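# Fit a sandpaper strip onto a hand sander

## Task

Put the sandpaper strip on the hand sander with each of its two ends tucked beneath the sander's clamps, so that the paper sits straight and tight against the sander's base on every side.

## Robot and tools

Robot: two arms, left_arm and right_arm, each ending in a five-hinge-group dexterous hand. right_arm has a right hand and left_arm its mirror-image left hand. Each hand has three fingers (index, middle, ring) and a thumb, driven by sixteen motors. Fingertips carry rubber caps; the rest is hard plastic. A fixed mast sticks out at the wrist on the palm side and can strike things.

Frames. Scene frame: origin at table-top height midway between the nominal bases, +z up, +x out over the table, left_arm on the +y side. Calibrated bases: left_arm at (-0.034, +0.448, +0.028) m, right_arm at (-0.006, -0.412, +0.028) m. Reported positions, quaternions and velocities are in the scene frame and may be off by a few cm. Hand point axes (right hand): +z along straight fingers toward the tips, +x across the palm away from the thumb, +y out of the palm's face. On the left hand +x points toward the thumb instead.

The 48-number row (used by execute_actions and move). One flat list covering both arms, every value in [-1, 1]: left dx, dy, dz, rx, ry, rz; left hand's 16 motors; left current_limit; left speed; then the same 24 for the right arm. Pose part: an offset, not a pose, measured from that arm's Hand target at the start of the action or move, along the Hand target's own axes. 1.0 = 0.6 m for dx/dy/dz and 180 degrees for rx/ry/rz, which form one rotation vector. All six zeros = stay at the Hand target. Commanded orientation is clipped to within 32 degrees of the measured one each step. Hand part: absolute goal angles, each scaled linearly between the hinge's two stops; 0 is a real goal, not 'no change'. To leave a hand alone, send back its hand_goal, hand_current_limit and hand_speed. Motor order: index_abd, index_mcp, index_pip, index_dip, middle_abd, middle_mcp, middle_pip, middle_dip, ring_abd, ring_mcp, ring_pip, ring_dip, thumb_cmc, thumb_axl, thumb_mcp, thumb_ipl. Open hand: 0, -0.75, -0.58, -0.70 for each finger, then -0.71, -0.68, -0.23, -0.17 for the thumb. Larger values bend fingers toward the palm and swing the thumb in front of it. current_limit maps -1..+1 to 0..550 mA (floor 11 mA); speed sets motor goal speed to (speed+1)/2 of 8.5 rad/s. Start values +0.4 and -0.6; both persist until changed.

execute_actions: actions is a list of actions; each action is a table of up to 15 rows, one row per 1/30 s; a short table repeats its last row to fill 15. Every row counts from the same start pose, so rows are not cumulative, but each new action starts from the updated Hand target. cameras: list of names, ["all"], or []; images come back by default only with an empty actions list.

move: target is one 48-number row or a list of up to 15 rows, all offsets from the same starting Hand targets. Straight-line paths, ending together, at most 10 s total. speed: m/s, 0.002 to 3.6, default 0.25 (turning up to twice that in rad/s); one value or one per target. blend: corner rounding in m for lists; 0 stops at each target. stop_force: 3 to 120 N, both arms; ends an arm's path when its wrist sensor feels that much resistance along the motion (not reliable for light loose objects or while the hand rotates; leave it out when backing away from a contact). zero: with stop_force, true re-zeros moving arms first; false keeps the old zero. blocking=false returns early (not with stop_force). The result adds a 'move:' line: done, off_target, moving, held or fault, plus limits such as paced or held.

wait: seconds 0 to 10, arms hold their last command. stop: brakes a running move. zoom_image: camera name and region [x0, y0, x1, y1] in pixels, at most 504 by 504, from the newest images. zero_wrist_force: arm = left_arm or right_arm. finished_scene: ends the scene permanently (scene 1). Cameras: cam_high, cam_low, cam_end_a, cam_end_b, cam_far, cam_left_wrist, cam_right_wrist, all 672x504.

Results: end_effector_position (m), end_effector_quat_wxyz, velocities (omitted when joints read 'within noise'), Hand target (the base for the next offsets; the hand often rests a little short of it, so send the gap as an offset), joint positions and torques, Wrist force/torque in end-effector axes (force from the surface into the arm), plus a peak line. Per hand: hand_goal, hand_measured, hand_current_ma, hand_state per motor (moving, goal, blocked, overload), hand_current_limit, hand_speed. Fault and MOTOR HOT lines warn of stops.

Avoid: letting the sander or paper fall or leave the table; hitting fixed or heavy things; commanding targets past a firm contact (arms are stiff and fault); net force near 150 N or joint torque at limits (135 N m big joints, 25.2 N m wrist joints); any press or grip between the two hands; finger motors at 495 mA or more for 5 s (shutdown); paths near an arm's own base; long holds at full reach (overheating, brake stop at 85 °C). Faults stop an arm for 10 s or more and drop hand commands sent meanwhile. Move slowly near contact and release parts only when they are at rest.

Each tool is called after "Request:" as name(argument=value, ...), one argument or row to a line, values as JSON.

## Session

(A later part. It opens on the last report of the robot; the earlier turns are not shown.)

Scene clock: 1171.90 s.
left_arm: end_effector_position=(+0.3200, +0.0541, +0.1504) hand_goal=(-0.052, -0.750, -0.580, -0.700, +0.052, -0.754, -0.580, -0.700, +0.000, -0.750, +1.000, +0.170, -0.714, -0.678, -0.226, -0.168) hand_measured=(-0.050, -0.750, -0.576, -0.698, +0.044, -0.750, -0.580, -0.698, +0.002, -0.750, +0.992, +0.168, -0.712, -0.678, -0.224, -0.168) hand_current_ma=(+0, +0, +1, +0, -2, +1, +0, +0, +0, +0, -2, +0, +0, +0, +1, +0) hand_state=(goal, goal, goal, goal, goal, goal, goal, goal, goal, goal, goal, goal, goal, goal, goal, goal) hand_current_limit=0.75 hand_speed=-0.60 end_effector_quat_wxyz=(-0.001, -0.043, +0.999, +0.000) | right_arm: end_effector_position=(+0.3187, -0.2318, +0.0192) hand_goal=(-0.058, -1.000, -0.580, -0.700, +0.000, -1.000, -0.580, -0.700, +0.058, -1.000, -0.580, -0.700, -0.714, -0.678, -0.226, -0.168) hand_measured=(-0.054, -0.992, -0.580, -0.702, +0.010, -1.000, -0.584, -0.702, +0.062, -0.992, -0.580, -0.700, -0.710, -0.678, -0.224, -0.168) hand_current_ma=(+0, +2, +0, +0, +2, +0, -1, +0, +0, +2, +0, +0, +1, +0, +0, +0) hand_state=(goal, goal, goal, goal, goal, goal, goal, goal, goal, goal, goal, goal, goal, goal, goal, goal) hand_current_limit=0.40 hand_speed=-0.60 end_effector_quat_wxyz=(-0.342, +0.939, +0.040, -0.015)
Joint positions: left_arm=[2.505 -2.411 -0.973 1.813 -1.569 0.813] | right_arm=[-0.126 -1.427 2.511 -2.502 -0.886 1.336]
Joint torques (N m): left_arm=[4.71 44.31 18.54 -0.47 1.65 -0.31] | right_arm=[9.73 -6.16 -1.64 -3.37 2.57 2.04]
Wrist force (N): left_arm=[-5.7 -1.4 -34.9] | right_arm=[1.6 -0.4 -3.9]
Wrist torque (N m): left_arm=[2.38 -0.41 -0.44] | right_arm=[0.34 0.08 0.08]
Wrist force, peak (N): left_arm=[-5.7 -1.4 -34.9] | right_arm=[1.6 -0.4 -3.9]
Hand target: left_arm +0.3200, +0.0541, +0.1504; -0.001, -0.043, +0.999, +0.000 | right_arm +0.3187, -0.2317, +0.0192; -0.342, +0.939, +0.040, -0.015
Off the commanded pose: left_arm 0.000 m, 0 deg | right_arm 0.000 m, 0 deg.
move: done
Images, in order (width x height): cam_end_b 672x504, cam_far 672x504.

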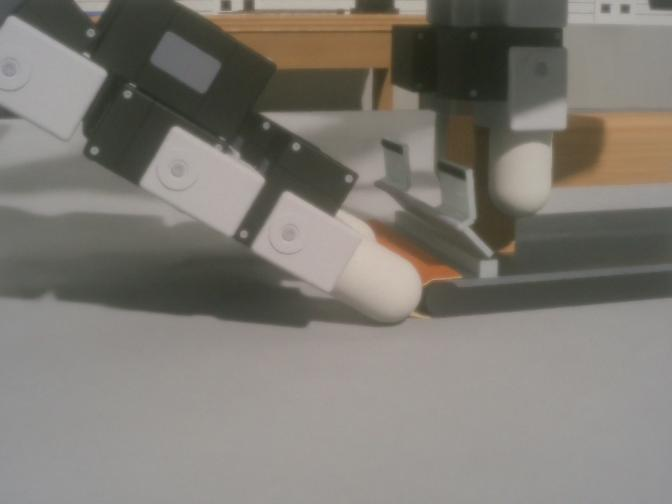

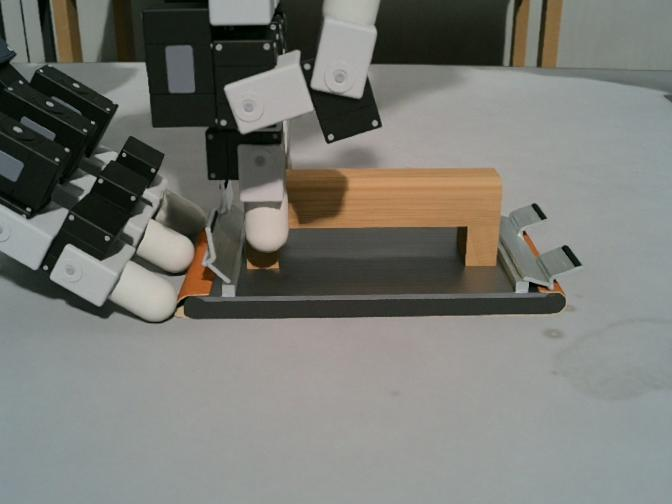

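Request:
move(
  target=[0,0,0,0,0,0, -0.052,-0.75,-0.58,-0.70, 0.052,-0.754,-0.58,-0.70, 0,-0.75,1.0,0.17, -0.714,-0.678,-0.226,-0.168, 0.75,-0.6, 0,-0.00447,0.00375,0,0,0, -0.058,-1.0,-0.58,-0.70, 0,-1.0,-0.58,-0.70, 0.058,-1.0,-0.58,-0.70, -0.714,-0.678,-0.226,-0.168, 0.4,-0.6],
  speed=0.01,
  cameras=["cam_far","cam_end_b"],
)

Request:
zoom_image(
  camera="cam_far",
  region=[100, 180, 260, 340],
)

Request:
zoom_image(
  camera="cam_end_b",
  region=[340, 190, 500, 330],
)

Scene clock: 1176.57 s.
left_arm: end_effector_position=(+0.3200, +0.0541, +0.1504) hand_goal=(-0.052, -0.750, -0.580, -0.700, +0.052, -0.754, -0.580, -0.700, +0.000, -0.750, +1.000, +0.170, -0.714, -0.678, -0.226, -0.168) hand_measured=(-0.050, -0.750, -0.576, -0.698, +0.044, -0.750, -0.580, -0.698, +0.002, -0.750, +0.992, +0.168, -0.712, -0.678, -0.224, -0.168) hand_current_ma=(+0, +0, +1, +0, -2, +1, +0, +0, +0, +0, -2, +0, +0, +0, +1, +0) hand_state=(goal, goal, goal, goal, goal, goal, goal, goal, goal, goal, goal, goal, goal, goal, goal, goal) hand_current_limit=0.75 hand_speed=-0.60 end_effector_quat_wxyz=(-0.001, -0.043, +0.999, +0.000) | right_arm: end_effector_position=(+0.3184, -0.2284, +0.0192) hand_goal=(-0.058, -1.000, -0.580, -0.700, +0.000, -1.000, -0.580, -0.700, +0.058, -1.000, -0.580, -0.700, -0.714, -0.678, -0.226, -0.168) hand_measured=(-0.054, -0.992, -0.580, -0.702, +0.012, -1.000, -0.590, -0.706, +0.062, -0.998, -0.582, -0.700, -0.710, -0.678, -0.224, -0.168) hand_current_ma=(+0, +2, +0, +0, +3, +0, -3, -1, +1, +0, +0, +0, +1, +0, +0, +0) hand_state=(goal, goal, goal, goal, goal, goal, goal, goal, goal, goal, goal, goal, goal, goal, goal, goal) hand_current_limit=0.40 hand_speed=-0.60 end_effector_quat_wxyz=(-0.342, +0.939, +0.040, -0.015)
Joint positions: left_arm=[2.505 -2.411 -0.973 1.813 -1.569 0.813] | right_arm=[-0.116 -1.424 2.51 -2.513 -0.885 1.348]
Joint torques (N m): left_arm=[5.82 42.29 19.37 -0.47 1.88 -0.47] | right_arm=[16.88 -3.64 -14.58 -2.82 3.67 1.75]
Wrist force (N): left_arm=[-5.6 -0.7 -33.9] | right_arm=[0.8 5.0 -16.4]
Wrist torque (N m): left_arm=[2.36 -0.40 -0.43] | right_arm=[1.42 0.36 0.12]
Wrist force, peak (N): left_arm=[-5.5 -1.6 -35.0] | right_arm=[0.8 5.0 -16.4]
Hand target: left_arm +0.3200, +0.0541, +0.1504; -0.001, -0.043, +0.999, +0.000 | right_arm +0.3184, -0.2283, +0.0192; -0.342, +0.939, +0.040, -0.015
Off the commanded pose: left_arm 0.000 m, 0 deg | right_arm 0.000 m, 0 deg.
move: done
Images, in order (width x height): cam_end_b 672x504, cam_far 672x504.

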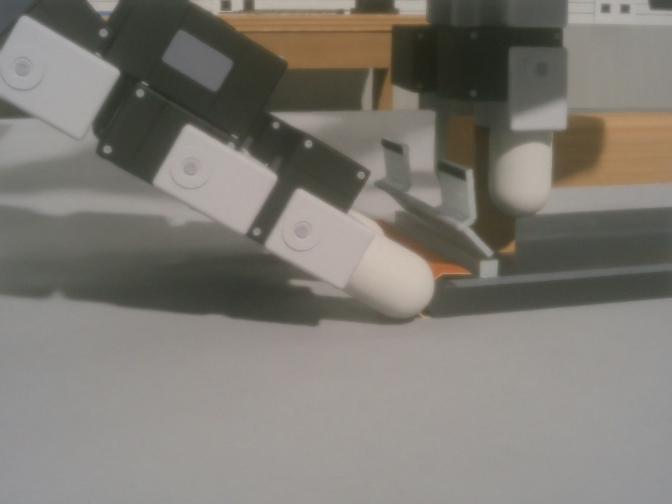

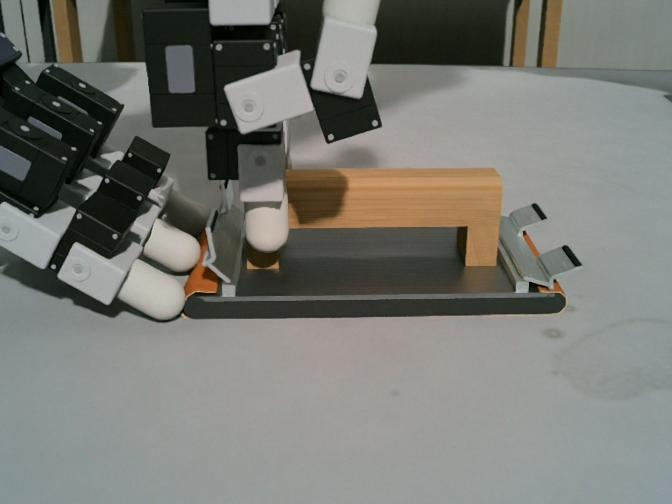

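Scaled by 3.150 from the camera's 672x504 image, which has a finer 960x720 frame.

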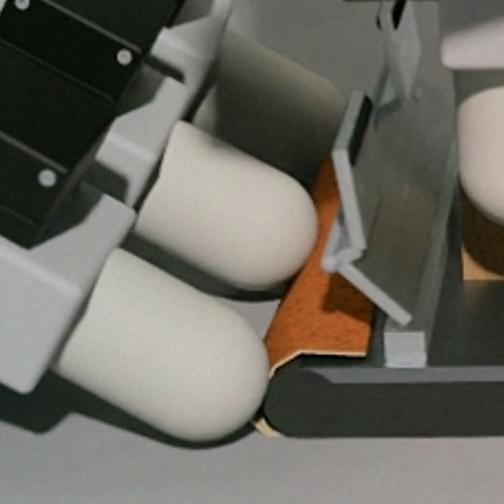

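Scaled by 3.150 from the camera's 672x504 image, which has a finer 960x720 frame.

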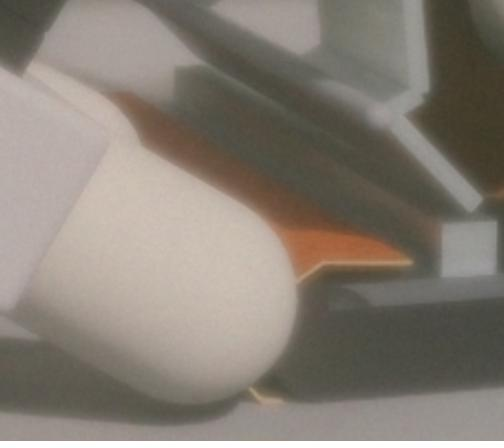

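Request:
move(
  target=[
    [0,0,-0.00133,0,0,0, -0.052,-0.75,-0.58,-0.70, 0.052,-0.754,-0.58,-0.70, 0,-0.75,1.0,0.17, -0.714,-0.678,-0.226,-0.168, 0.75,-0.6, 0,0,0,0,0,0, -0.058,-1.0,-0.58,-0.70, 0,-1.0,-0.58,-0.70, 0.058,-1.0,-0.58,-0.70, -0.714,-0.678,-0.226,-0.168, 0.4,-0.6],
    [0,-0.0217,-0.00133,0,0,0, -0.052,-0.75,-0.58,-0.70, 0.052,-0.754,-0.58,-0.70, 0,-0.75,1.0,0.17, -0.714,-0.678,-0.226,-0.168, 0.75,-0.6, 0,0,0,0,0,0, -0.058,-1.0,-0.58,-0.70, 0,-1.0,-0.58,-0.70, 0.058,-1.0,-0.58,-0.70, -0.714,-0.678,-0.226,-0.168, 0.4,-0.6],
  ],
  speed=0.012,
  stop_force=18,
  cameras=["cam_far","cam_end_b"],
)

Request:
zoom_image(
  camera="cam_far",
  region=[100, 180, 260, 340],
)

Request:
zoom_image(
  camera="cam_end_b",
  region=[340, 130, 540, 330],
)

Scene clock: 1194.27 s.
left_arm: end_effector_position=(+0.3211, +0.0411, +0.1512) hand_goal=(-0.052, -0.750, -0.580, -0.700, +0.052, -0.754, -0.580, -0.700, +0.000, -0.750, +1.000, +0.170, -0.714, -0.678, -0.226, -0.168) hand_measured=(-0.050, -0.750, -0.576, -0.698, +0.062, -0.724, -0.562, -0.698, +0.002, -0.750, +0.992, +0.168, -0.712, -0.678, -0.224, -0.168) hand_current_ma=(+0, +0, +1, +0, +3, +30, +10, +0, +0, +0, -2, +0, +0, +0, +1, +0) hand_state=(goal, goal, goal, goal, goal, blocked, goal, goal, goal, goal, goal, goal, goal, goal, goal, goal) hand_current_limit=0.75 hand_speed=-0.60 end_effector_quat_wxyz=(-0.001, -0.043, +0.999, +0.000) | right_arm: end_effector_position=(+0.3184, -0.2282, +0.0192) hand_goal=(-0.058, -1.000, -0.580, -0.700, +0.000, -1.000, -0.580, -0.700, +0.058, -1.000, -0.580, -0.700, -0.714, -0.678, -0.226, -0.168) hand_measured=(-0.054, -0.992, -0.580, -0.702, +0.010, -1.000, -0.590, -0.706, +0.062, -1.000, -0.582, -0.700, -0.710, -0.678, -0.224, -0.168) hand_current_ma=(+0, +2, +0, +0, +3, +0, -3, -1, +1, +0, +0, +0, +1, +0, +0, +0) hand_state=(goal, goal, goal, goal, goal, goal, goal, goal, goal, goal, goal, goal, goal, goal, goal, goal) hand_current_limit=0.40 hand_speed=-0.60 end_effector_quat_wxyz=(-0.342, +0.939, +0.040, -0.015)
Joint positions: left_arm=[2.489 -2.442 -0.914 1.785 -1.569 0.798] | right_arm=[-0.116 -1.423 2.51 -2.514 -0.885 1.349]
Joint torques (N m): left_arm=[-9.19 41.24 28.26 -3.92 0.02 -1.28] | right_arm=[7.47 -7.86 -4.95 -2.48 0.87 1.66]
Wrist force (N): left_arm=[-2.5 -0.2 -5.1] | right_arm=[0.9 3.0 -12.1]
Wrist torque (N m): left_arm=[0.05 0.22 -0.07] | right_arm=[1.14 0.23 0.07]
Wrist force, peak (N): left_arm=[-5.6 -0.8 -34.3] | right_arm=[0.8 5.5 -19.1]
Hand target: left_arm +0.3211, +0.0411, +0.1512; -0.001, -0.043, +0.999, +0.000 | right_arm +0.3184, -0.2283, +0.0192; -0.342, +0.939, +0.040, -0.015
Off the commanded pose: left_arm 0.000 m, 0 deg | right_arm 0.000 m, 0 deg.
move: done
Images, in order (width x height): cam_end_b 672x504, cam_far 672x504.

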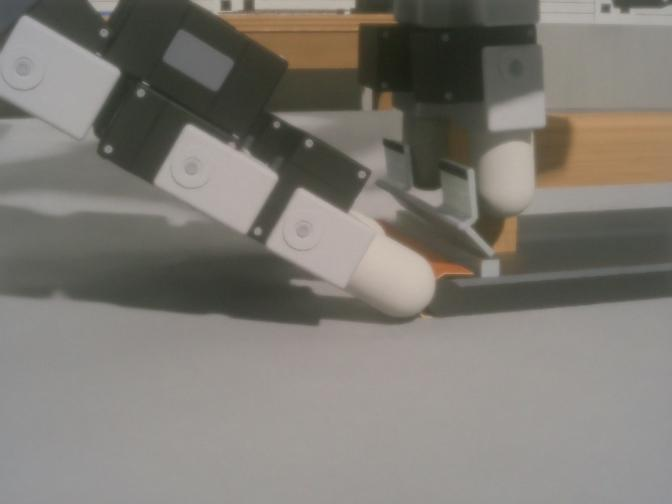

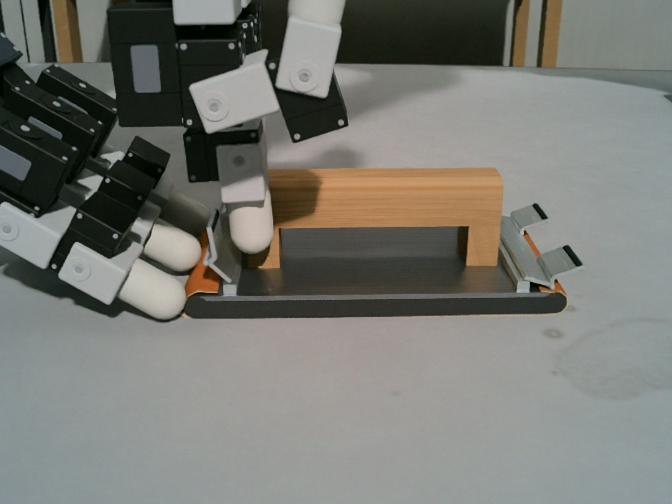

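Scaled by 3.150 from the camera's 672x504 image, which has a finer 960x720 frame.

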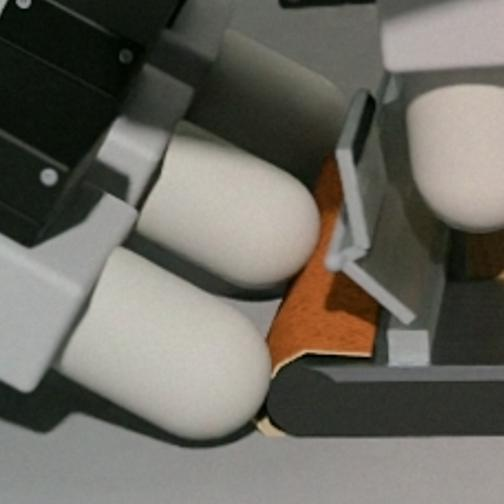

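Scaled by 2.520 from the camera's 672x504 image, which has a finer 960x720 frame.

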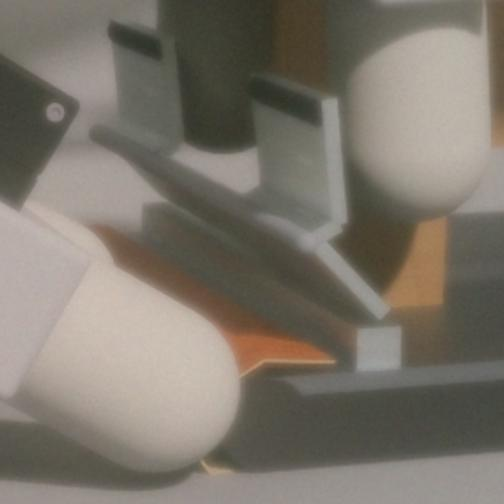

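Request:
move(
  target=[0,0,-0.005,0,0,0, -0.052,-0.75,-0.58,-0.70, 0.052,-0.754,-0.58,-0.70, 0,-0.75,1.0,0.17, -0.714,-0.678,-0.226,-0.168, 0.75,-0.6, 0,0,0,0,0,0, -0.058,-1.0,-0.58,-0.70, 0,-1.0,-0.58,-0.70, 0.058,-1.0,-0.58,-0.70, -0.714,-0.678,-0.226,-0.168, 0.4,-0.6],
  speed=0.02,
  cameras=["cam_far","cam_end_b"],
)

Request:
zoom_image(
  camera="cam_far",
  region=[100, 180, 260, 340],
)

Request:
zoom_image(
  camera="cam_end_b",
  region=[340, 130, 540, 330],
)

Scene clock: 1202.33 s.
left_arm: end_effector_position=(+0.3211, +0.0411, +0.1541) hand_goal=(-0.052, -0.750, -0.580, -0.700, +0.052, -0.754, -0.580, -0.700, +0.000, -0.750, +1.000, +0.170, -0.714, -0.678, -0.226, -0.168) hand_measured=(-0.050, -0.750, -0.576, -0.698, +0.054, -0.748, -0.576, -0.698, +0.002, -0.750, +0.992, +0.168, -0.712, -0.678, -0.224, -0.168) hand_current_ma=(+0, +0, +1, +0, +0, +2, +1, +0, +0, +0, -2, +0, +0, +0, +1, +0) hand_state=(goal, goal, goal, goal, goal, goal, goal, goal, goal, goal, goal, goal, goal, goal, goal, goal) hand_current_limit=0.75 hand_speed=-0.60 end_effector_quat_wxyz=(-0.001, -0.043, +0.999, +0.000) | right_arm: end_effector_position=(+0.3184, -0.2283, +0.0192) hand_goal=(-0.058, -1.000, -0.580, -0.700, +0.000, -1.000, -0.580, -0.700, +0.058, -1.000, -0.580, -0.700, -0.714, -0.678, -0.226, -0.168) hand_measured=(-0.054, -0.992, -0.580, -0.702, +0.010, -1.000, -0.590, -0.706, +0.062, -1.000, -0.582, -0.702, -0.710, -0.678, -0.224, -0.168) hand_current_ma=(+0, +2, +0, +0, +3, +0, -3, -1, +1, +0, +0, +0, +1, +0, +0, +0) hand_state=(goal, goal, goal, goal, goal, goal, goal, goal, goal, goal, goal, goal, goal, goal, goal, goal) hand_current_limit=0.40 hand_speed=-0.60 end_effector_quat_wxyz=(-0.342, +0.939, +0.040, -0.015)
Joint positions: left_arm=[2.489 -2.44 -0.91 1.779 -1.569 0.798] | right_arm=[-0.116 -1.423 2.51 -2.514 -0.885 1.349]
Joint torques (N m): left_arm=[-7.69 68.24 30.61 -4.18 -0.46 -1.26] | right_arm=[-3.15 -24.06 -4.79 -2.46 0.32 1.96]
Wrist force (N): left_arm=[-1.7 -0.8 -4.1] | right_arm=[1.0 1.7 -10.5]
Wrist torque (N m): left_arm=[-0.01 0.35 -0.01] | right_arm=[0.98 0.17 0.05]
Wrist force, peak (N): left_arm=[-2.8 -0.2 -6.2] | right_arm=[1.0 2.8 -12.3]
Hand target: left_arm +0.3211, +0.0411, +0.1542; -0.001, -0.043, +0.999, +0.000 | right_arm +0.3184, -0.2283, +0.0192; -0.342, +0.939, +0.040, -0.015
Off the commanded pose: left_arm 0.000 m, 0 deg | right_arm 0.000 m, 0 deg.
move: done
Images, in order (width x height): cam_end_b 672x504, cam_far 672x504.

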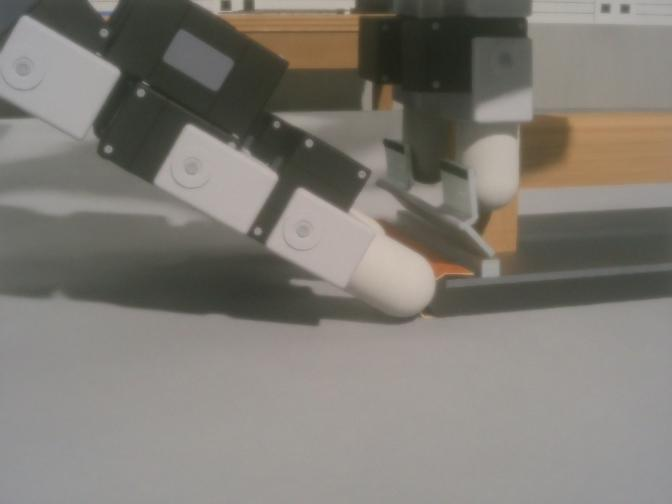

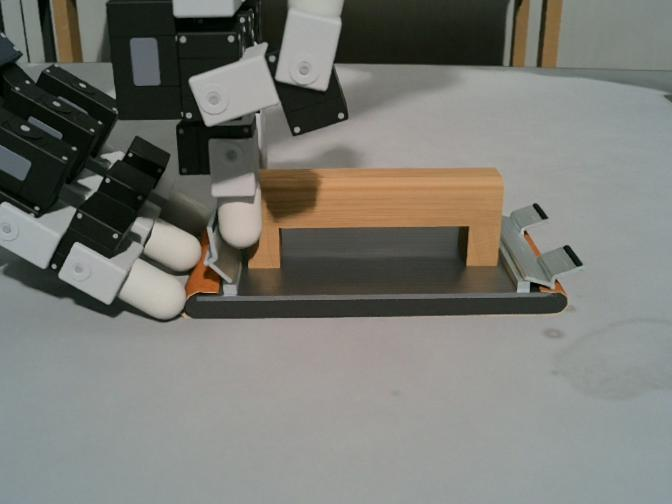

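Scaled by 3.150 from the camera's 672x504 image, which has a finer 960x720 frame.

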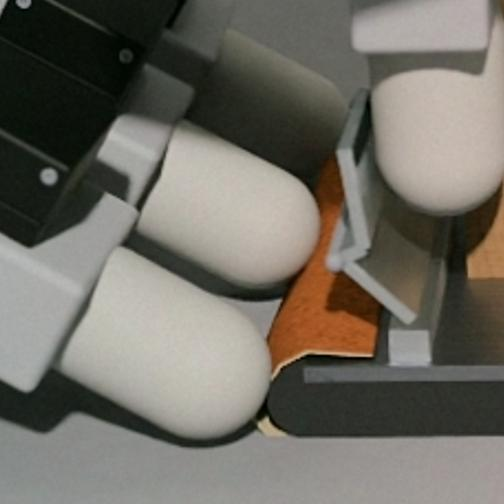

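Scaled by 2.520 from the camera's 672x504 image, which has a finer 960x720 frame.

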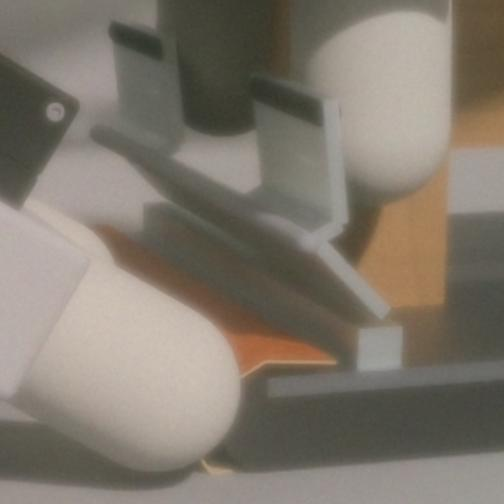

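Request:
move(
  target=[0,-0.0133,0,0,0,0, -0.052,-0.75,-0.58,-0.70, 0.052,-0.754,-0.58,-0.70, 0,-0.75,1.0,0.17, -0.714,-0.678,-0.226,-0.168, 0.75,-0.6, 0,0,0,0,0,0, -0.058,-1.0,-0.58,-0.70, 0,-1.0,-0.58,-0.70, 0.058,-1.0,-0.58,-0.70, -0.714,-0.678,-0.226,-0.168, 0.4,-0.6],
  speed=0.012,
  stop_force=20,
  cameras=["cam_far","cam_end_b"],
)

Request:
zoom_image(
  camera="cam_far",
  region=[100, 180, 260, 340],
)

Request:
zoom_image(
  camera="cam_end_b",
  region=[340, 130, 540, 330],
)

Scene clock: 1209.53 s.
left_arm: end_effector_position=(+0.3218, +0.0332, +0.1542) hand_goal=(-0.052, -0.750, -0.580, -0.700, +0.052, -0.754, -0.580, -0.700, +0.000, -0.750, +1.000, +0.170, -0.714, -0.678, -0.226, -0.168) hand_measured=(-0.050, -0.714, -0.562, -0.694, +0.054, -0.716, -0.560, -0.690, +0.002, -0.750, +0.992, +0.168, -0.712, -0.678, -0.224, -0.168) hand_current_ma=(+0, +40, +10, +2, +0, +43, +14, +4, +0, +0, -2, +0, +0, +0, +1, +0) hand_state=(goal, blocked, goal, goal, goal, blocked, blocked, goal, goal, goal, goal, goal, goal, goal, goal, goal) hand_current_limit=0.75 hand_speed=-0.60 end_effector_quat_wxyz=(-0.001, -0.043, +0.999, +0.000) | right_arm: end_effector_position=(+0.3184, -0.2283, +0.0192) hand_goal=(-0.058, -1.000, -0.580, -0.700, +0.000, -1.000, -0.580, -0.700, +0.058, -1.000, -0.580, -0.700, -0.714, -0.678, -0.226, -0.168) hand_measured=(-0.054, -0.992, -0.580, -0.702, +0.010, -1.000, -0.590, -0.706, +0.062, -1.000, -0.582, -0.702, -0.710, -0.678, -0.224, -0.168) hand_current_ma=(+0, +2, +0, +0, +3, +0, -3, -1, +1, +0, +0, +0, +1, +0, +0, +0) hand_state=(goal, goal, goal, goal, goal, goal, goal, goal, goal, goal, goal, goal, goal, goal, goal, goal) hand_current_limit=0.40 hand_speed=-0.60 end_effector_quat_wxyz=(-0.342, +0.939, +0.040, -0.015)
Joint positions: left_arm=[2.48 -2.46 -0.873 1.761 -1.569 0.788] | right_arm=[-0.116 -1.423 2.51 -2.514 -0.885 1.349]
Joint torques (N m): left_arm=[-9.33 41.93 29.94 -2.99 1.18 -1.49] | right_arm=[-3.58 -22.92 -4.36 -2.26 0.2 1.81]
Wrist force (N): left_arm=[-1.9 3.5 -6.5] | right_arm=[0.9 2.3 -10.5]
Wrist torque (N m): left_arm=[-0.06 0.34 -0.07] | right_arm=[1.02 0.19 0.06]
Wrist force, peak (N): left_arm=[-1.8 3.3 -6.8] | right_arm=[0.8 1.7 -10.7]
Hand target: left_arm +0.3218, +0.0332, +0.1542; -0.001, -0.043, +0.999, +0.000 | right_arm +0.3184, -0.2283, +0.0192; -0.342, +0.939, +0.040, -0.015
Off the commanded pose: left_arm 0.000 m, 0 deg | right_arm 0.000 m, 0 deg.
move: done
Images, in order (width x height): cam_end_b 672x504, cam_far 672x504.

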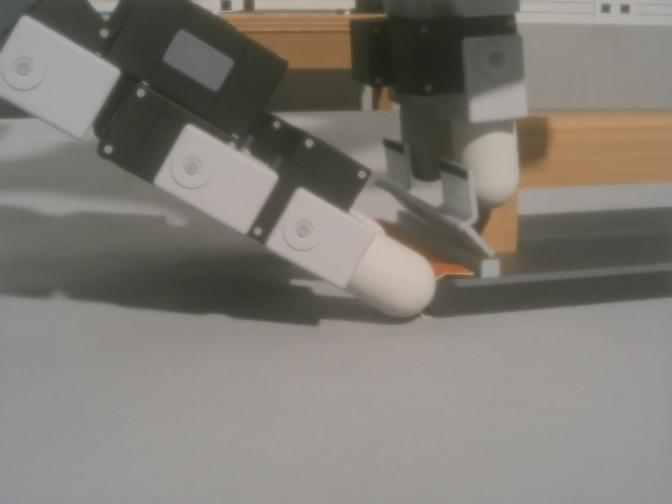

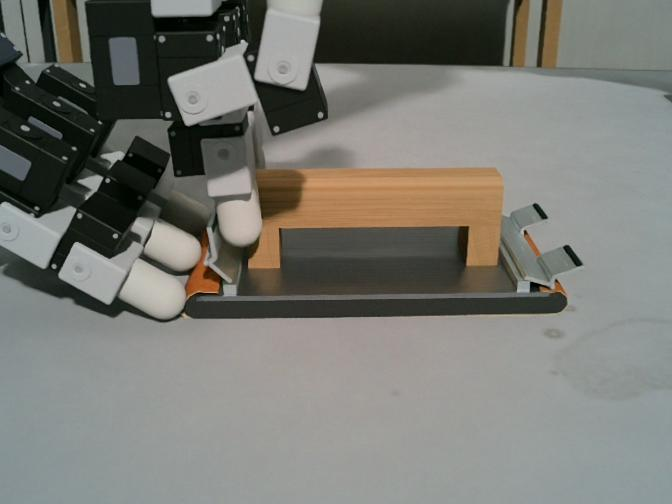

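Scaled by 3.150 from the camera's 672x504 image, which has a finer 960x720 frame.

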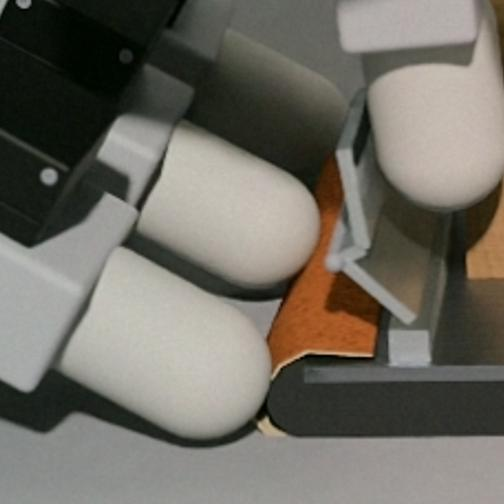

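Scaled by 2.520 from the camera's 672x504 image, which has a finer 960x720 frame.

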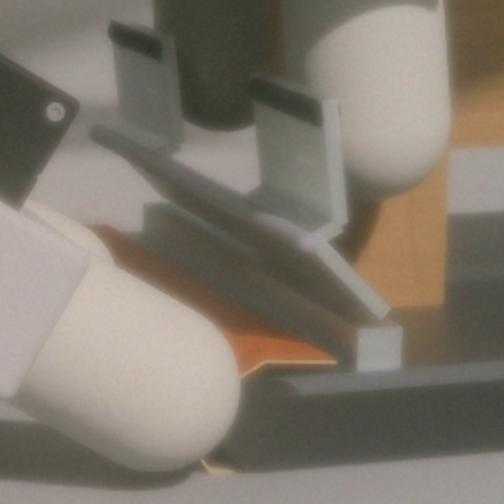

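Request:
move(
  target=[0,-0.0167,0,0,0,0, -0.052,-0.75,-0.58,-0.70, 0.052,-0.754,-0.58,-0.70, 0,-0.75,1.0,0.17, -0.714,-0.678,-0.226,-0.168, 0.75,-0.6, 0,0,0,0,0,0, -0.058,-1.0,-0.58,-0.70, 0,-1.0,-0.58,-0.70, 0.058,-1.0,-0.58,-0.70, -0.714,-0.678,-0.226,-0.168, 0.4,-0.6],
  speed=0.012,
  stop_force=20,
  cameras=["cam_far","cam_end_b"],
)

Request:
zoom_image(
  camera="cam_far",
  region=[100, 180, 260, 340],
)

Request:
zoom_image(
  camera="cam_end_b",
  region=[340, 130, 540, 330],
)

Scene clock: 1215.30 s.
left_arm: end_effector_position=(+0.3226, +0.0232, +0.1542) hand_goal=(-0.052, -0.750, -0.580, -0.700, +0.052, -0.754, -0.580, -0.700, +0.000, -0.750, +1.000, +0.170, -0.714, -0.678, -0.226, -0.168) hand_measured=(-0.050, -0.744, -0.576, -0.698, +0.054, -0.750, -0.576, -0.696, +0.002, -0.750, +0.992, +0.168, -0.712, -0.678, -0.224, -0.168) hand_current_ma=(+0, +1, +1, +0, +0, +1, +1, +1, +0, +0, -2, +0, +0, +0, +1, +0) hand_state=(goal, goal, goal, goal, goal, goal, goal, goal, goal, goal, goal, goal, goal, goal, goal, goal) hand_current_limit=0.75 hand_speed=-0.60 end_effector_quat_wxyz=(-0.001, -0.043, +0.999, +0.000) | right_arm: end_effector_position=(+0.3184, -0.2283, +0.0192) hand_goal=(-0.058, -1.000, -0.580, -0.700, +0.000, -1.000, -0.580, -0.700, +0.058, -1.000, -0.580, -0.700, -0.714, -0.678, -0.226, -0.168) hand_measured=(-0.054, -0.992, -0.580, -0.702, +0.010, -1.000, -0.594, -0.708, +0.062, -1.000, -0.582, -0.702, -0.710, -0.678, -0.224, -0.168) hand_current_ma=(+0, +2, +0, +0, +3, +0, -5, -2, +1, +0, +0, +0, +1, +0, +0, +0) hand_state=(goal, goal, goal, goal, goal, goal, goal, goal, goal, goal, goal, goal, goal, goal, goal, goal) hand_current_limit=0.40 hand_speed=-0.60 end_effector_quat_wxyz=(-0.342, +0.939, +0.040, -0.015)
Joint positions: left_arm=[2.469 -2.487 -0.823 1.738 -1.569 0.777] | right_arm=[-0.116 -1.423 2.51 -2.514 -0.885 1.349]
Joint torques (N m): left_arm=[-7.77 43.04 30.11 -4.12 -0.66 -1.61] | right_arm=[-4.32 -23.33 -4.02 -2.16 0.33 1.72]
Wrist force (N): left_arm=[-1.6 -0.7 -4.4] | right_arm=[1.1 -0.2 -4.6]
Wrist torque (N m): left_arm=[0.09 0.32 0.00] | right_arm=[0.51 0.01 0.01]
Wrist force, peak (N): left_arm=[-1.7 4.8 -7.3] | right_arm=[0.8 1.8 -11.0]
Hand target: left_arm +0.3226, +0.0232, +0.1542; -0.001, -0.043, +0.999, +0.000 | right_arm +0.3184, -0.2283, +0.0192; -0.342, +0.939, +0.040, -0.015
Off the commanded pose: left_arm 0.000 m, 0 deg | right_arm 0.000 m, 0 deg.
move: done
Images, in order (width x height): cam_end_b 672x504, cam_far 672x504.

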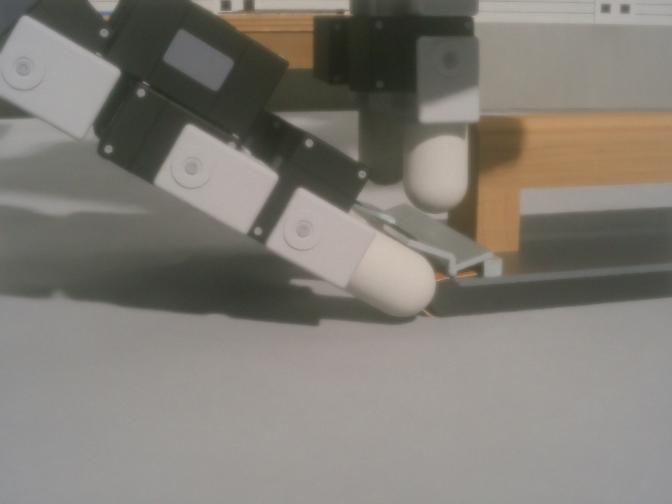

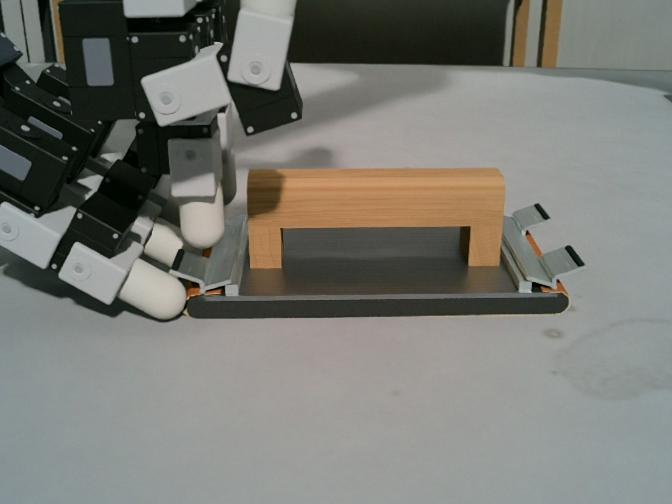

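Scaled by 3.150 from the camera's 672x504 image, which has a finer 960x720 frame.

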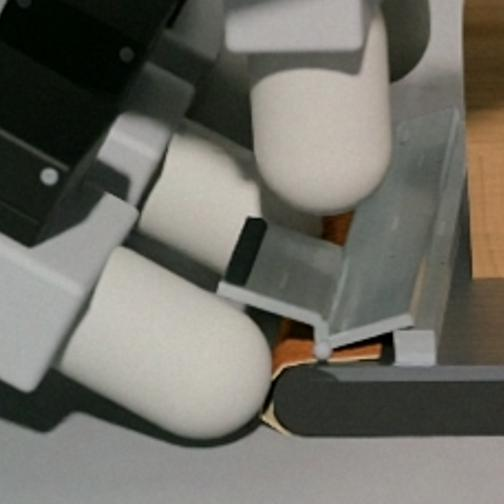

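Scaled by 2.520 from the camera's 672x504 image, which has a finer 960x720 frame.

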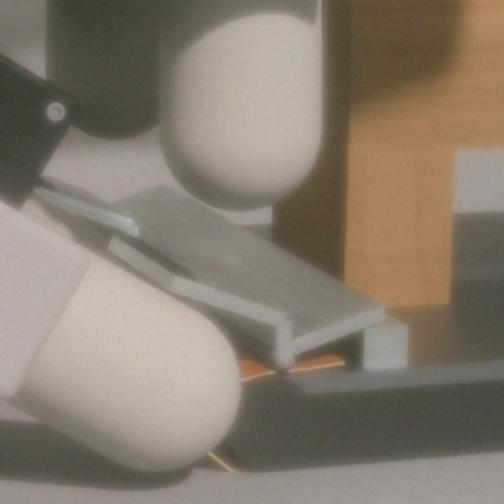

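Request:
move(
  target=[0,0,-0.1,0,0,0, -0.052,-0.75,-0.58,-0.70, 0.052,-0.754,-0.58,-0.70, 0,-0.75,1.0,0.17, -0.714,-0.678,-0.226,-0.168, 0.75,-0.6, 0,0.04215,-0.03537,0,0,0, -0.058,-1.0,-0.58,-0.70, 0,-1.0,-0.58,-0.70, 0.058,-1.0,-0.58,-0.70, -0.714,-0.678,-0.226,-0.168, 0.4,-0.6],
  speed=0.04,
  cameras=["cam_far","cam_end_b","cam_end_a","cam_high"],
)

Request:
zoom_image(
  camera="cam_far",
  region=[130, 200, 270, 340],
)

Request:
zoom_image(
  camera="cam_end_b",
  region=[340, 160, 510, 330],
)

Request:
zoom_image(
  camera="cam_end_a",
  region=[370, 150, 530, 290],
)

Request:
zoom_image(
  camera="cam_far",
  region=[480, 190, 600, 330],
)

Scene clock: 1223.53 s.
left_arm: end_effector_position=(+0.3227, +0.0233, +0.2142) hand_goal=(-0.052, -0.750, -0.580, -0.700, +0.052, -0.754, -0.580, -0.700, +0.000, -0.750, +1.000, +0.170, -0.714, -0.678, -0.226, -0.168) hand_measured=(-0.050, -0.744, -0.576, -0.698, +0.054, -0.750, -0.576, -0.696, +0.002, -0.750, +0.992, +0.168, -0.712, -0.678, -0.224, -0.168) hand_current_ma=(+0, +1, +1, +0, +0, +1, +1, +1, +0, +0, -2, +0, +0, +0, +1, +0) hand_state=(goal, goal, goal, goal, goal, goal, goal, goal, goal, goal, goal, goal, goal, goal, goal, goal) hand_current_limit=0.75 hand_speed=-0.60 end_effector_quat_wxyz=(-0.001, -0.043, +0.999, -0.001) | right_arm: end_effector_position=(+0.3212, -0.2611, +0.0192) hand_goal=(-0.058, -1.000, -0.580, -0.700, +0.000, -1.000, -0.580, -0.700, +0.058, -1.000, -0.580, -0.700, -0.714, -0.678, -0.226, -0.168) hand_measured=(-0.054, -0.992, -0.580, -0.702, +0.004, -0.992, -0.580, -0.702, +0.062, -0.992, -0.580, -0.702, -0.710, -0.678, -0.224, -0.168) hand_current_ma=(+0, +2, +0, +0, +0, +2, +0, +0, +0, +2, +0, +0, +1, +0, +0, +0) hand_state=(goal, goal, goal, goal, goal, goal, goal, goal, goal, goal, goal, goal, goal, goal, goal, goal) hand_current_limit=0.40 hand_speed=-0.60 end_effector_quat_wxyz=(-0.342, +0.939, +0.040, -0.015)
Joint positions: left_arm=[2.469 -2.466 -0.707 1.602 -1.569 0.777] | right_arm=[-0.21 -1.457 2.514 -2.41 -0.902 1.23]
Joint torques (N m): left_arm=[9.7 60.46 29.79 -4.05 1.07 1.19] | right_arm=[-11.15 -27.68 -9.1 -1.25 -0.4 -1.52]
Wrist force (N): left_arm=[-1.5 -0.7 -4.1] | right_arm=[0.4 -0.1 0.2]
Wrist torque (N m): left_arm=[0.07 0.31 0.00] | right_arm=[-0.10 -0.10 0.12]
Wrist force, peak (N): left_arm=[-2.0 -0.8 -4.4] | right_arm=[1.2 -0.3 -5.0]
Hand target: left_arm +0.3227, +0.0233, +0.2142; -0.001, -0.043, +0.999, +0.000 | right_arm +0.3212, -0.2612, +0.0192; -0.342, +0.939, +0.040, -0.015
Off the commanded pose: left_arm 0.000 m, 0 deg | right_arm 0.000 m, 0 deg.
move: done
Images, in order (width x height): cam_high 672x504, cam_end_a 672x504, cam_end_b 672x504, cam_far 672x504.

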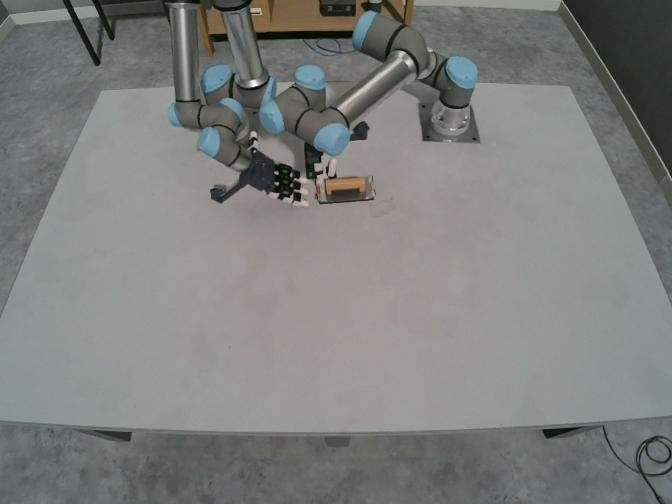

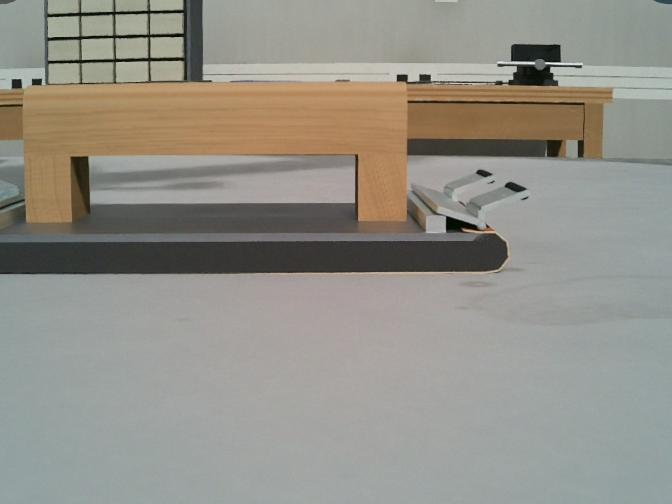

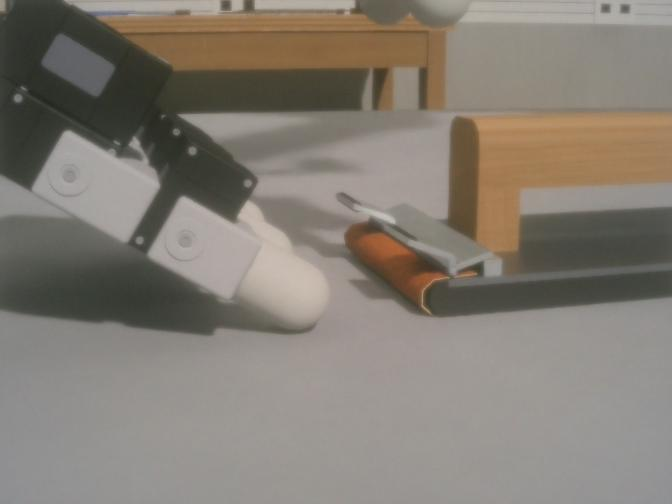

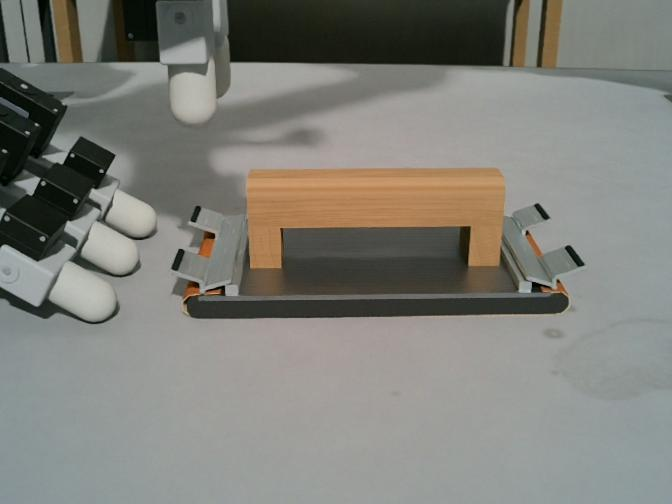

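Scaled by 3.600 from the camera's 672x504 image, which has a finer 960x720 frame.

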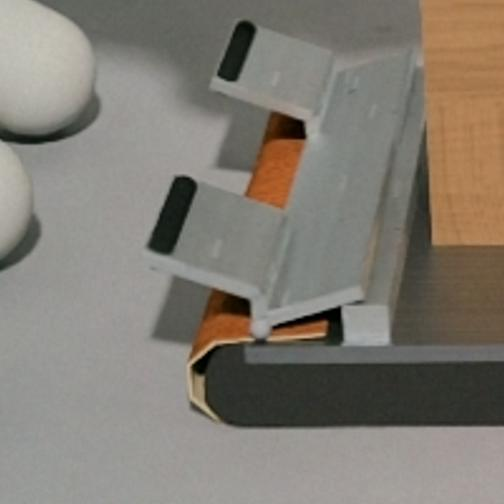

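Scaled by 2.965 from the camera's 672x504 image, which has a finer 960x720 frame.

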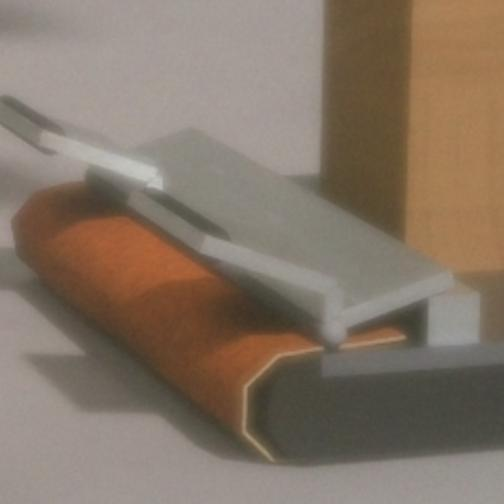

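Scaled by 3.150 from the camera's 672x504 image, which has a finer 960x720 frame.

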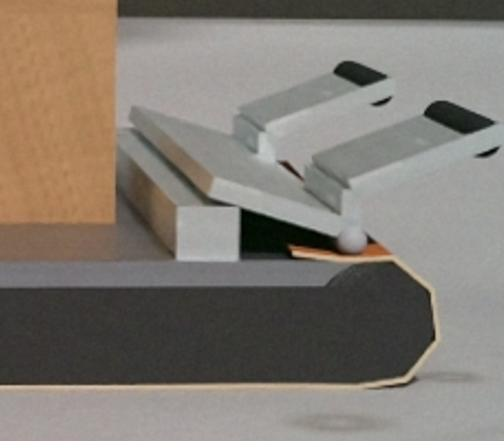

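Scaled by 3.600 from the camera's 672x504 image, which has a finer 960x720 frame.

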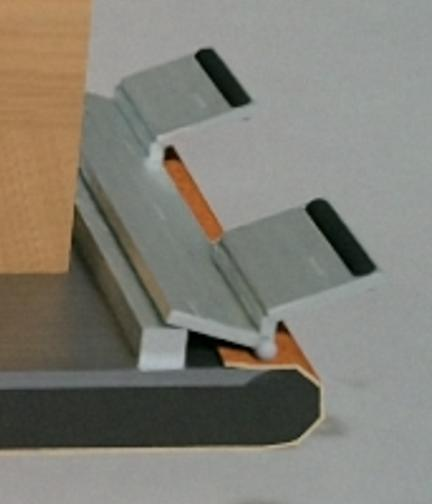

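Request:
move(
  target=[
    [0,0.0547,0,0,0,0, -0.052,-0.75,-0.58,-0.70, 0.052,-0.754,-0.58,-0.70, 0,-0.75,1.0,0.17, -0.714,-0.678,-0.226,-0.168, 0.75,-0.6, 0,-0.01915,0.0161,0,0,0, -0.058,-1.0,-0.58,-0.70, 0,-1.0,-0.58,-0.70, 0.058,-1.0,-0.58,-0.70, -0.714,-0.678,-0.226,-0.168, 0.4,-0.6],
    [0,0.0547,0.0958,0,0,0, -0.052,-0.75,-0.58,-0.70, 0.052,-0.754,-0.58,-0.70, 0,-0.75,1.0,0.17, -0.714,-0.678,-0.226,-0.168, 0.75,-0.6, 0,-0.0332,0.0279,0,0,0, -0.058,-1.0,-0.58,-0.70, 0,-1.0,-0.58,-0.70, 0.058,-1.0,-0.58,-0.70, -0.714,-0.678,-0.226,-0.168, 0.4,-0.6],
  ],
  speed=[0.08, 0.05],
  blend=0.01,
)

Request:
move(
  target=[0,0,0.0158,0,0,0, -0.052,-0.75,-0.58,-0.70, 0.052,-0.754,-0.58,-0.70, 0,-0.75,1.0,0.17, -0.714,-0.678,-0.226,-0.168, 0.75,-0.6, 0,0,0,0,0,0, -0.058,-1.0,-0.58,-0.70, 0,-1.0,-0.58,-0.70, 0.058,-1.0,-0.58,-0.70, -0.714,-0.678,-0.226,-0.168, 0.4,-0.6],
  speed=0.012,
  stop_force=26,
  cameras=["cam_far","cam_end_b"],
)

Request:
zoom_image(
  camera="cam_far",
  region=[100, 180, 300, 340],
)

Scene clock: 1236.90 s.
left_arm: end_effector_position=(+0.3199, +0.0559, +0.1569) hand_goal=(-0.052, -0.750, -0.580, -0.700, +0.052, -0.754, -0.580, -0.700, +0.000, -0.750, +1.000, +0.170, -0.714, -0.678, -0.226, -0.168) hand_measured=(-0.050, -0.746, -0.576, -0.698, +0.054, -0.750, -0.578, -0.696, +0.002, -0.750, +0.992, +0.168, -0.712, -0.678, -0.224, -0.168) hand_current_ma=(+0, +1, +0, +0, +0, +1, +0, +1, +0, +0, -2, +0, +0, +0, +1, +0) hand_state=(goal, goal, goal, goal, goal, goal, goal, goal, goal, goal, goal, goal, goal, goal, goal, goal) hand_current_limit=0.75 hand_speed=-0.60 end_effector_quat_wxyz=(-0.001, -0.043, +0.999, +0.000) | right_arm: end_effector_position=(+0.3190, -0.2353, +0.0192) hand_goal=(-0.058, -1.000, -0.580, -0.700, +0.000, -1.000, -0.580, -0.700, +0.058, -1.000, -0.580, -0.700, -0.714, -0.678, -0.226, -0.168) hand_measured=(-0.054, -0.992, -0.580, -0.702, +0.004, -0.992, -0.580, -0.702, +0.062, -0.992, -0.580, -0.702, -0.710, -0.678, -0.224, -0.168) hand_current_ma=(+0, +2, +0, +0, +0, +2, +0, +0, +0, +2, +0, +0, +1, +0, +0, +0) hand_state=(goal, goal, goal, goal, goal, goal, goal, goal, goal, goal, goal, goal, goal, goal, goal, goal) hand_current_limit=0.40 hand_speed=-0.60 end_effector_quat_wxyz=(-0.342, +0.939, +0.040, -0.015)
Joint positions: left_arm=[2.507 -2.402 -0.972 1.803 -1.569 0.815] | right_arm=[-0.136 -1.431 2.511 -2.491 -0.888 1.323]
Joint torques (N m): left_arm=[1 40.49 3.26 -0.79 1.75 0.5] | right_arm=[11.02 -7.19 -17.05 -4.5 2.7 1.89]
Wrist force (N): left_arm=[-1.5 -0.8 -3.8] | right_arm=[0.5 0.3 -0.1]
Wrist torque (N m): left_arm=[0.03 0.33 -0.13] | right_arm=[-0.01 -0.12 -0.03]
Wrist force, peak (N): left_arm=[-1.8 -1.0 -4.5] | right_arm=[0.6 0.3 0.5]
Hand target: left_arm +0.3198, +0.0559, +0.1567; -0.001, -0.043, +0.999, +0.000 | right_arm +0.3190, -0.2352, +0.0192; -0.342, +0.939, +0.040, -0.015
Off the commanded pose: left_arm 0.000 m, 0 deg | right_arm 0.000 m, 0 deg.
move: done

Scene clock: 1238.70 s.
left_arm: end_effector_position=(+0.3199, +0.0559, +0.1504) hand_goal=(-0.052, -0.750, -0.580, -0.700, +0.052, -0.754, -0.580, -0.700, +0.000, -0.750, +1.000, +0.170, -0.714, -0.678, -0.226, -0.168) hand_measured=(-0.050, -0.746, -0.578, -0.698, +0.048, -0.750, -0.580, -0.698, +0.002, -0.750, +0.992, +0.168, -0.712, -0.678, -0.224, -0.168) hand_current_ma=(+0, +1, +0, +0, -1, +1, +0, +0, +0, +0, -2, +0, +0, +0, +1, +0) hand_state=(goal, goal, goal, goal, goal, goal, goal, goal, goal, goal, goal, goal, goal, goal, goal, goal) hand_current_limit=0.75 hand_speed=-0.60 end_effector_quat_wxyz=(-0.001, -0.043, +0.999, -0.001) | right_arm: end_effector_position=(+0.3190, -0.2352, +0.0192) hand_goal=(-0.058, -1.000, -0.580, -0.700, +0.000, -1.000, -0.580, -0.700, +0.058, -1.000, -0.580, -0.700, -0.714, -0.678, -0.226, -0.168) hand_measured=(-0.054, -0.992, -0.580, -0.702, +0.004, -0.992, -0.580, -0.702, +0.062, -0.992, -0.580, -0.702, -0.710, -0.678, -0.224, -0.168) hand_current_ma=(+0, +2, +0, +0, +0, +2, +0, +0, +0, +2, +0, +0, +1, +0, +0, +0) hand_state=(goal, goal, goal, goal, goal, goal, goal, goal, goal, goal, goal, goal, goal, goal, goal, goal) hand_current_limit=0.40 hand_speed=-0.60 end_effector_quat_wxyz=(-0.342, +0.939, +0.040, -0.015)
Joint positions: left_arm=[2.507 -2.407 -0.981 1.817 -1.569 0.815] | right_arm=[-0.136 -1.431 2.511 -2.492 -0.888 1.323]
Joint torques (N m): left_arm=[-5.56 50.47 23.03 -1.76 1.88 -0.87] | right_arm=[10.09 -7.7 -18.1 -4.19 2.63 1.79]
Wrist force (N): left_arm=[-5.2 -0.6 -30.6] | right_arm=[0.6 0.1 0.0]
Wrist torque (N m): left_arm=[2.14 -0.35 -0.42] | right_arm=[-0.05 -0.12 -0.03]
Wrist force, peak (N): left_arm=[-6.1 -0.9 -37.2] | right_arm=[0.8 0.2 -0.2]
Hand target: left_arm +0.3199, +0.0559, +0.1504; -0.001, -0.043, +0.999, -0.001 (not the last commanded pose) | right_arm +0.3190, -0.2352, +0.0192; -0.342, +0.939, +0.040, -0.015
Off the commanded pose: left_arm 0.003 m, 0 deg | right_arm 0.000 m, 0 deg.
move: contact (left_arm)
Images, in order (width x height): cam_end_b 672x504, cam_far 672x504.

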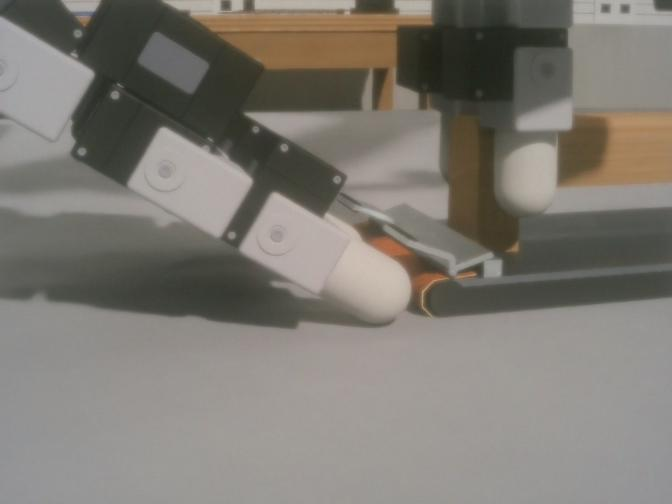

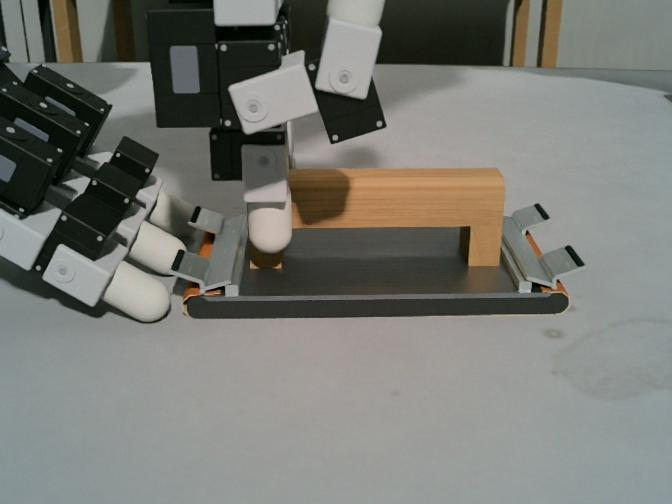

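Scaled by 2.520 from the camera's 672x504 image, which has a finer 960x720 frame.

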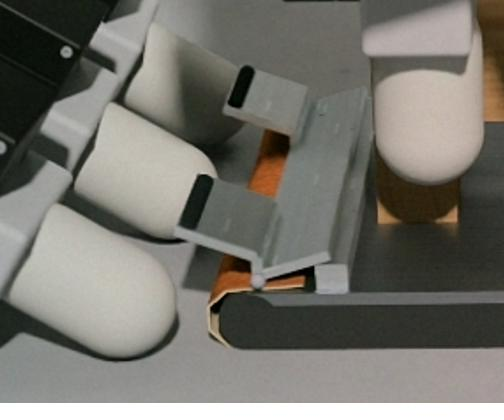

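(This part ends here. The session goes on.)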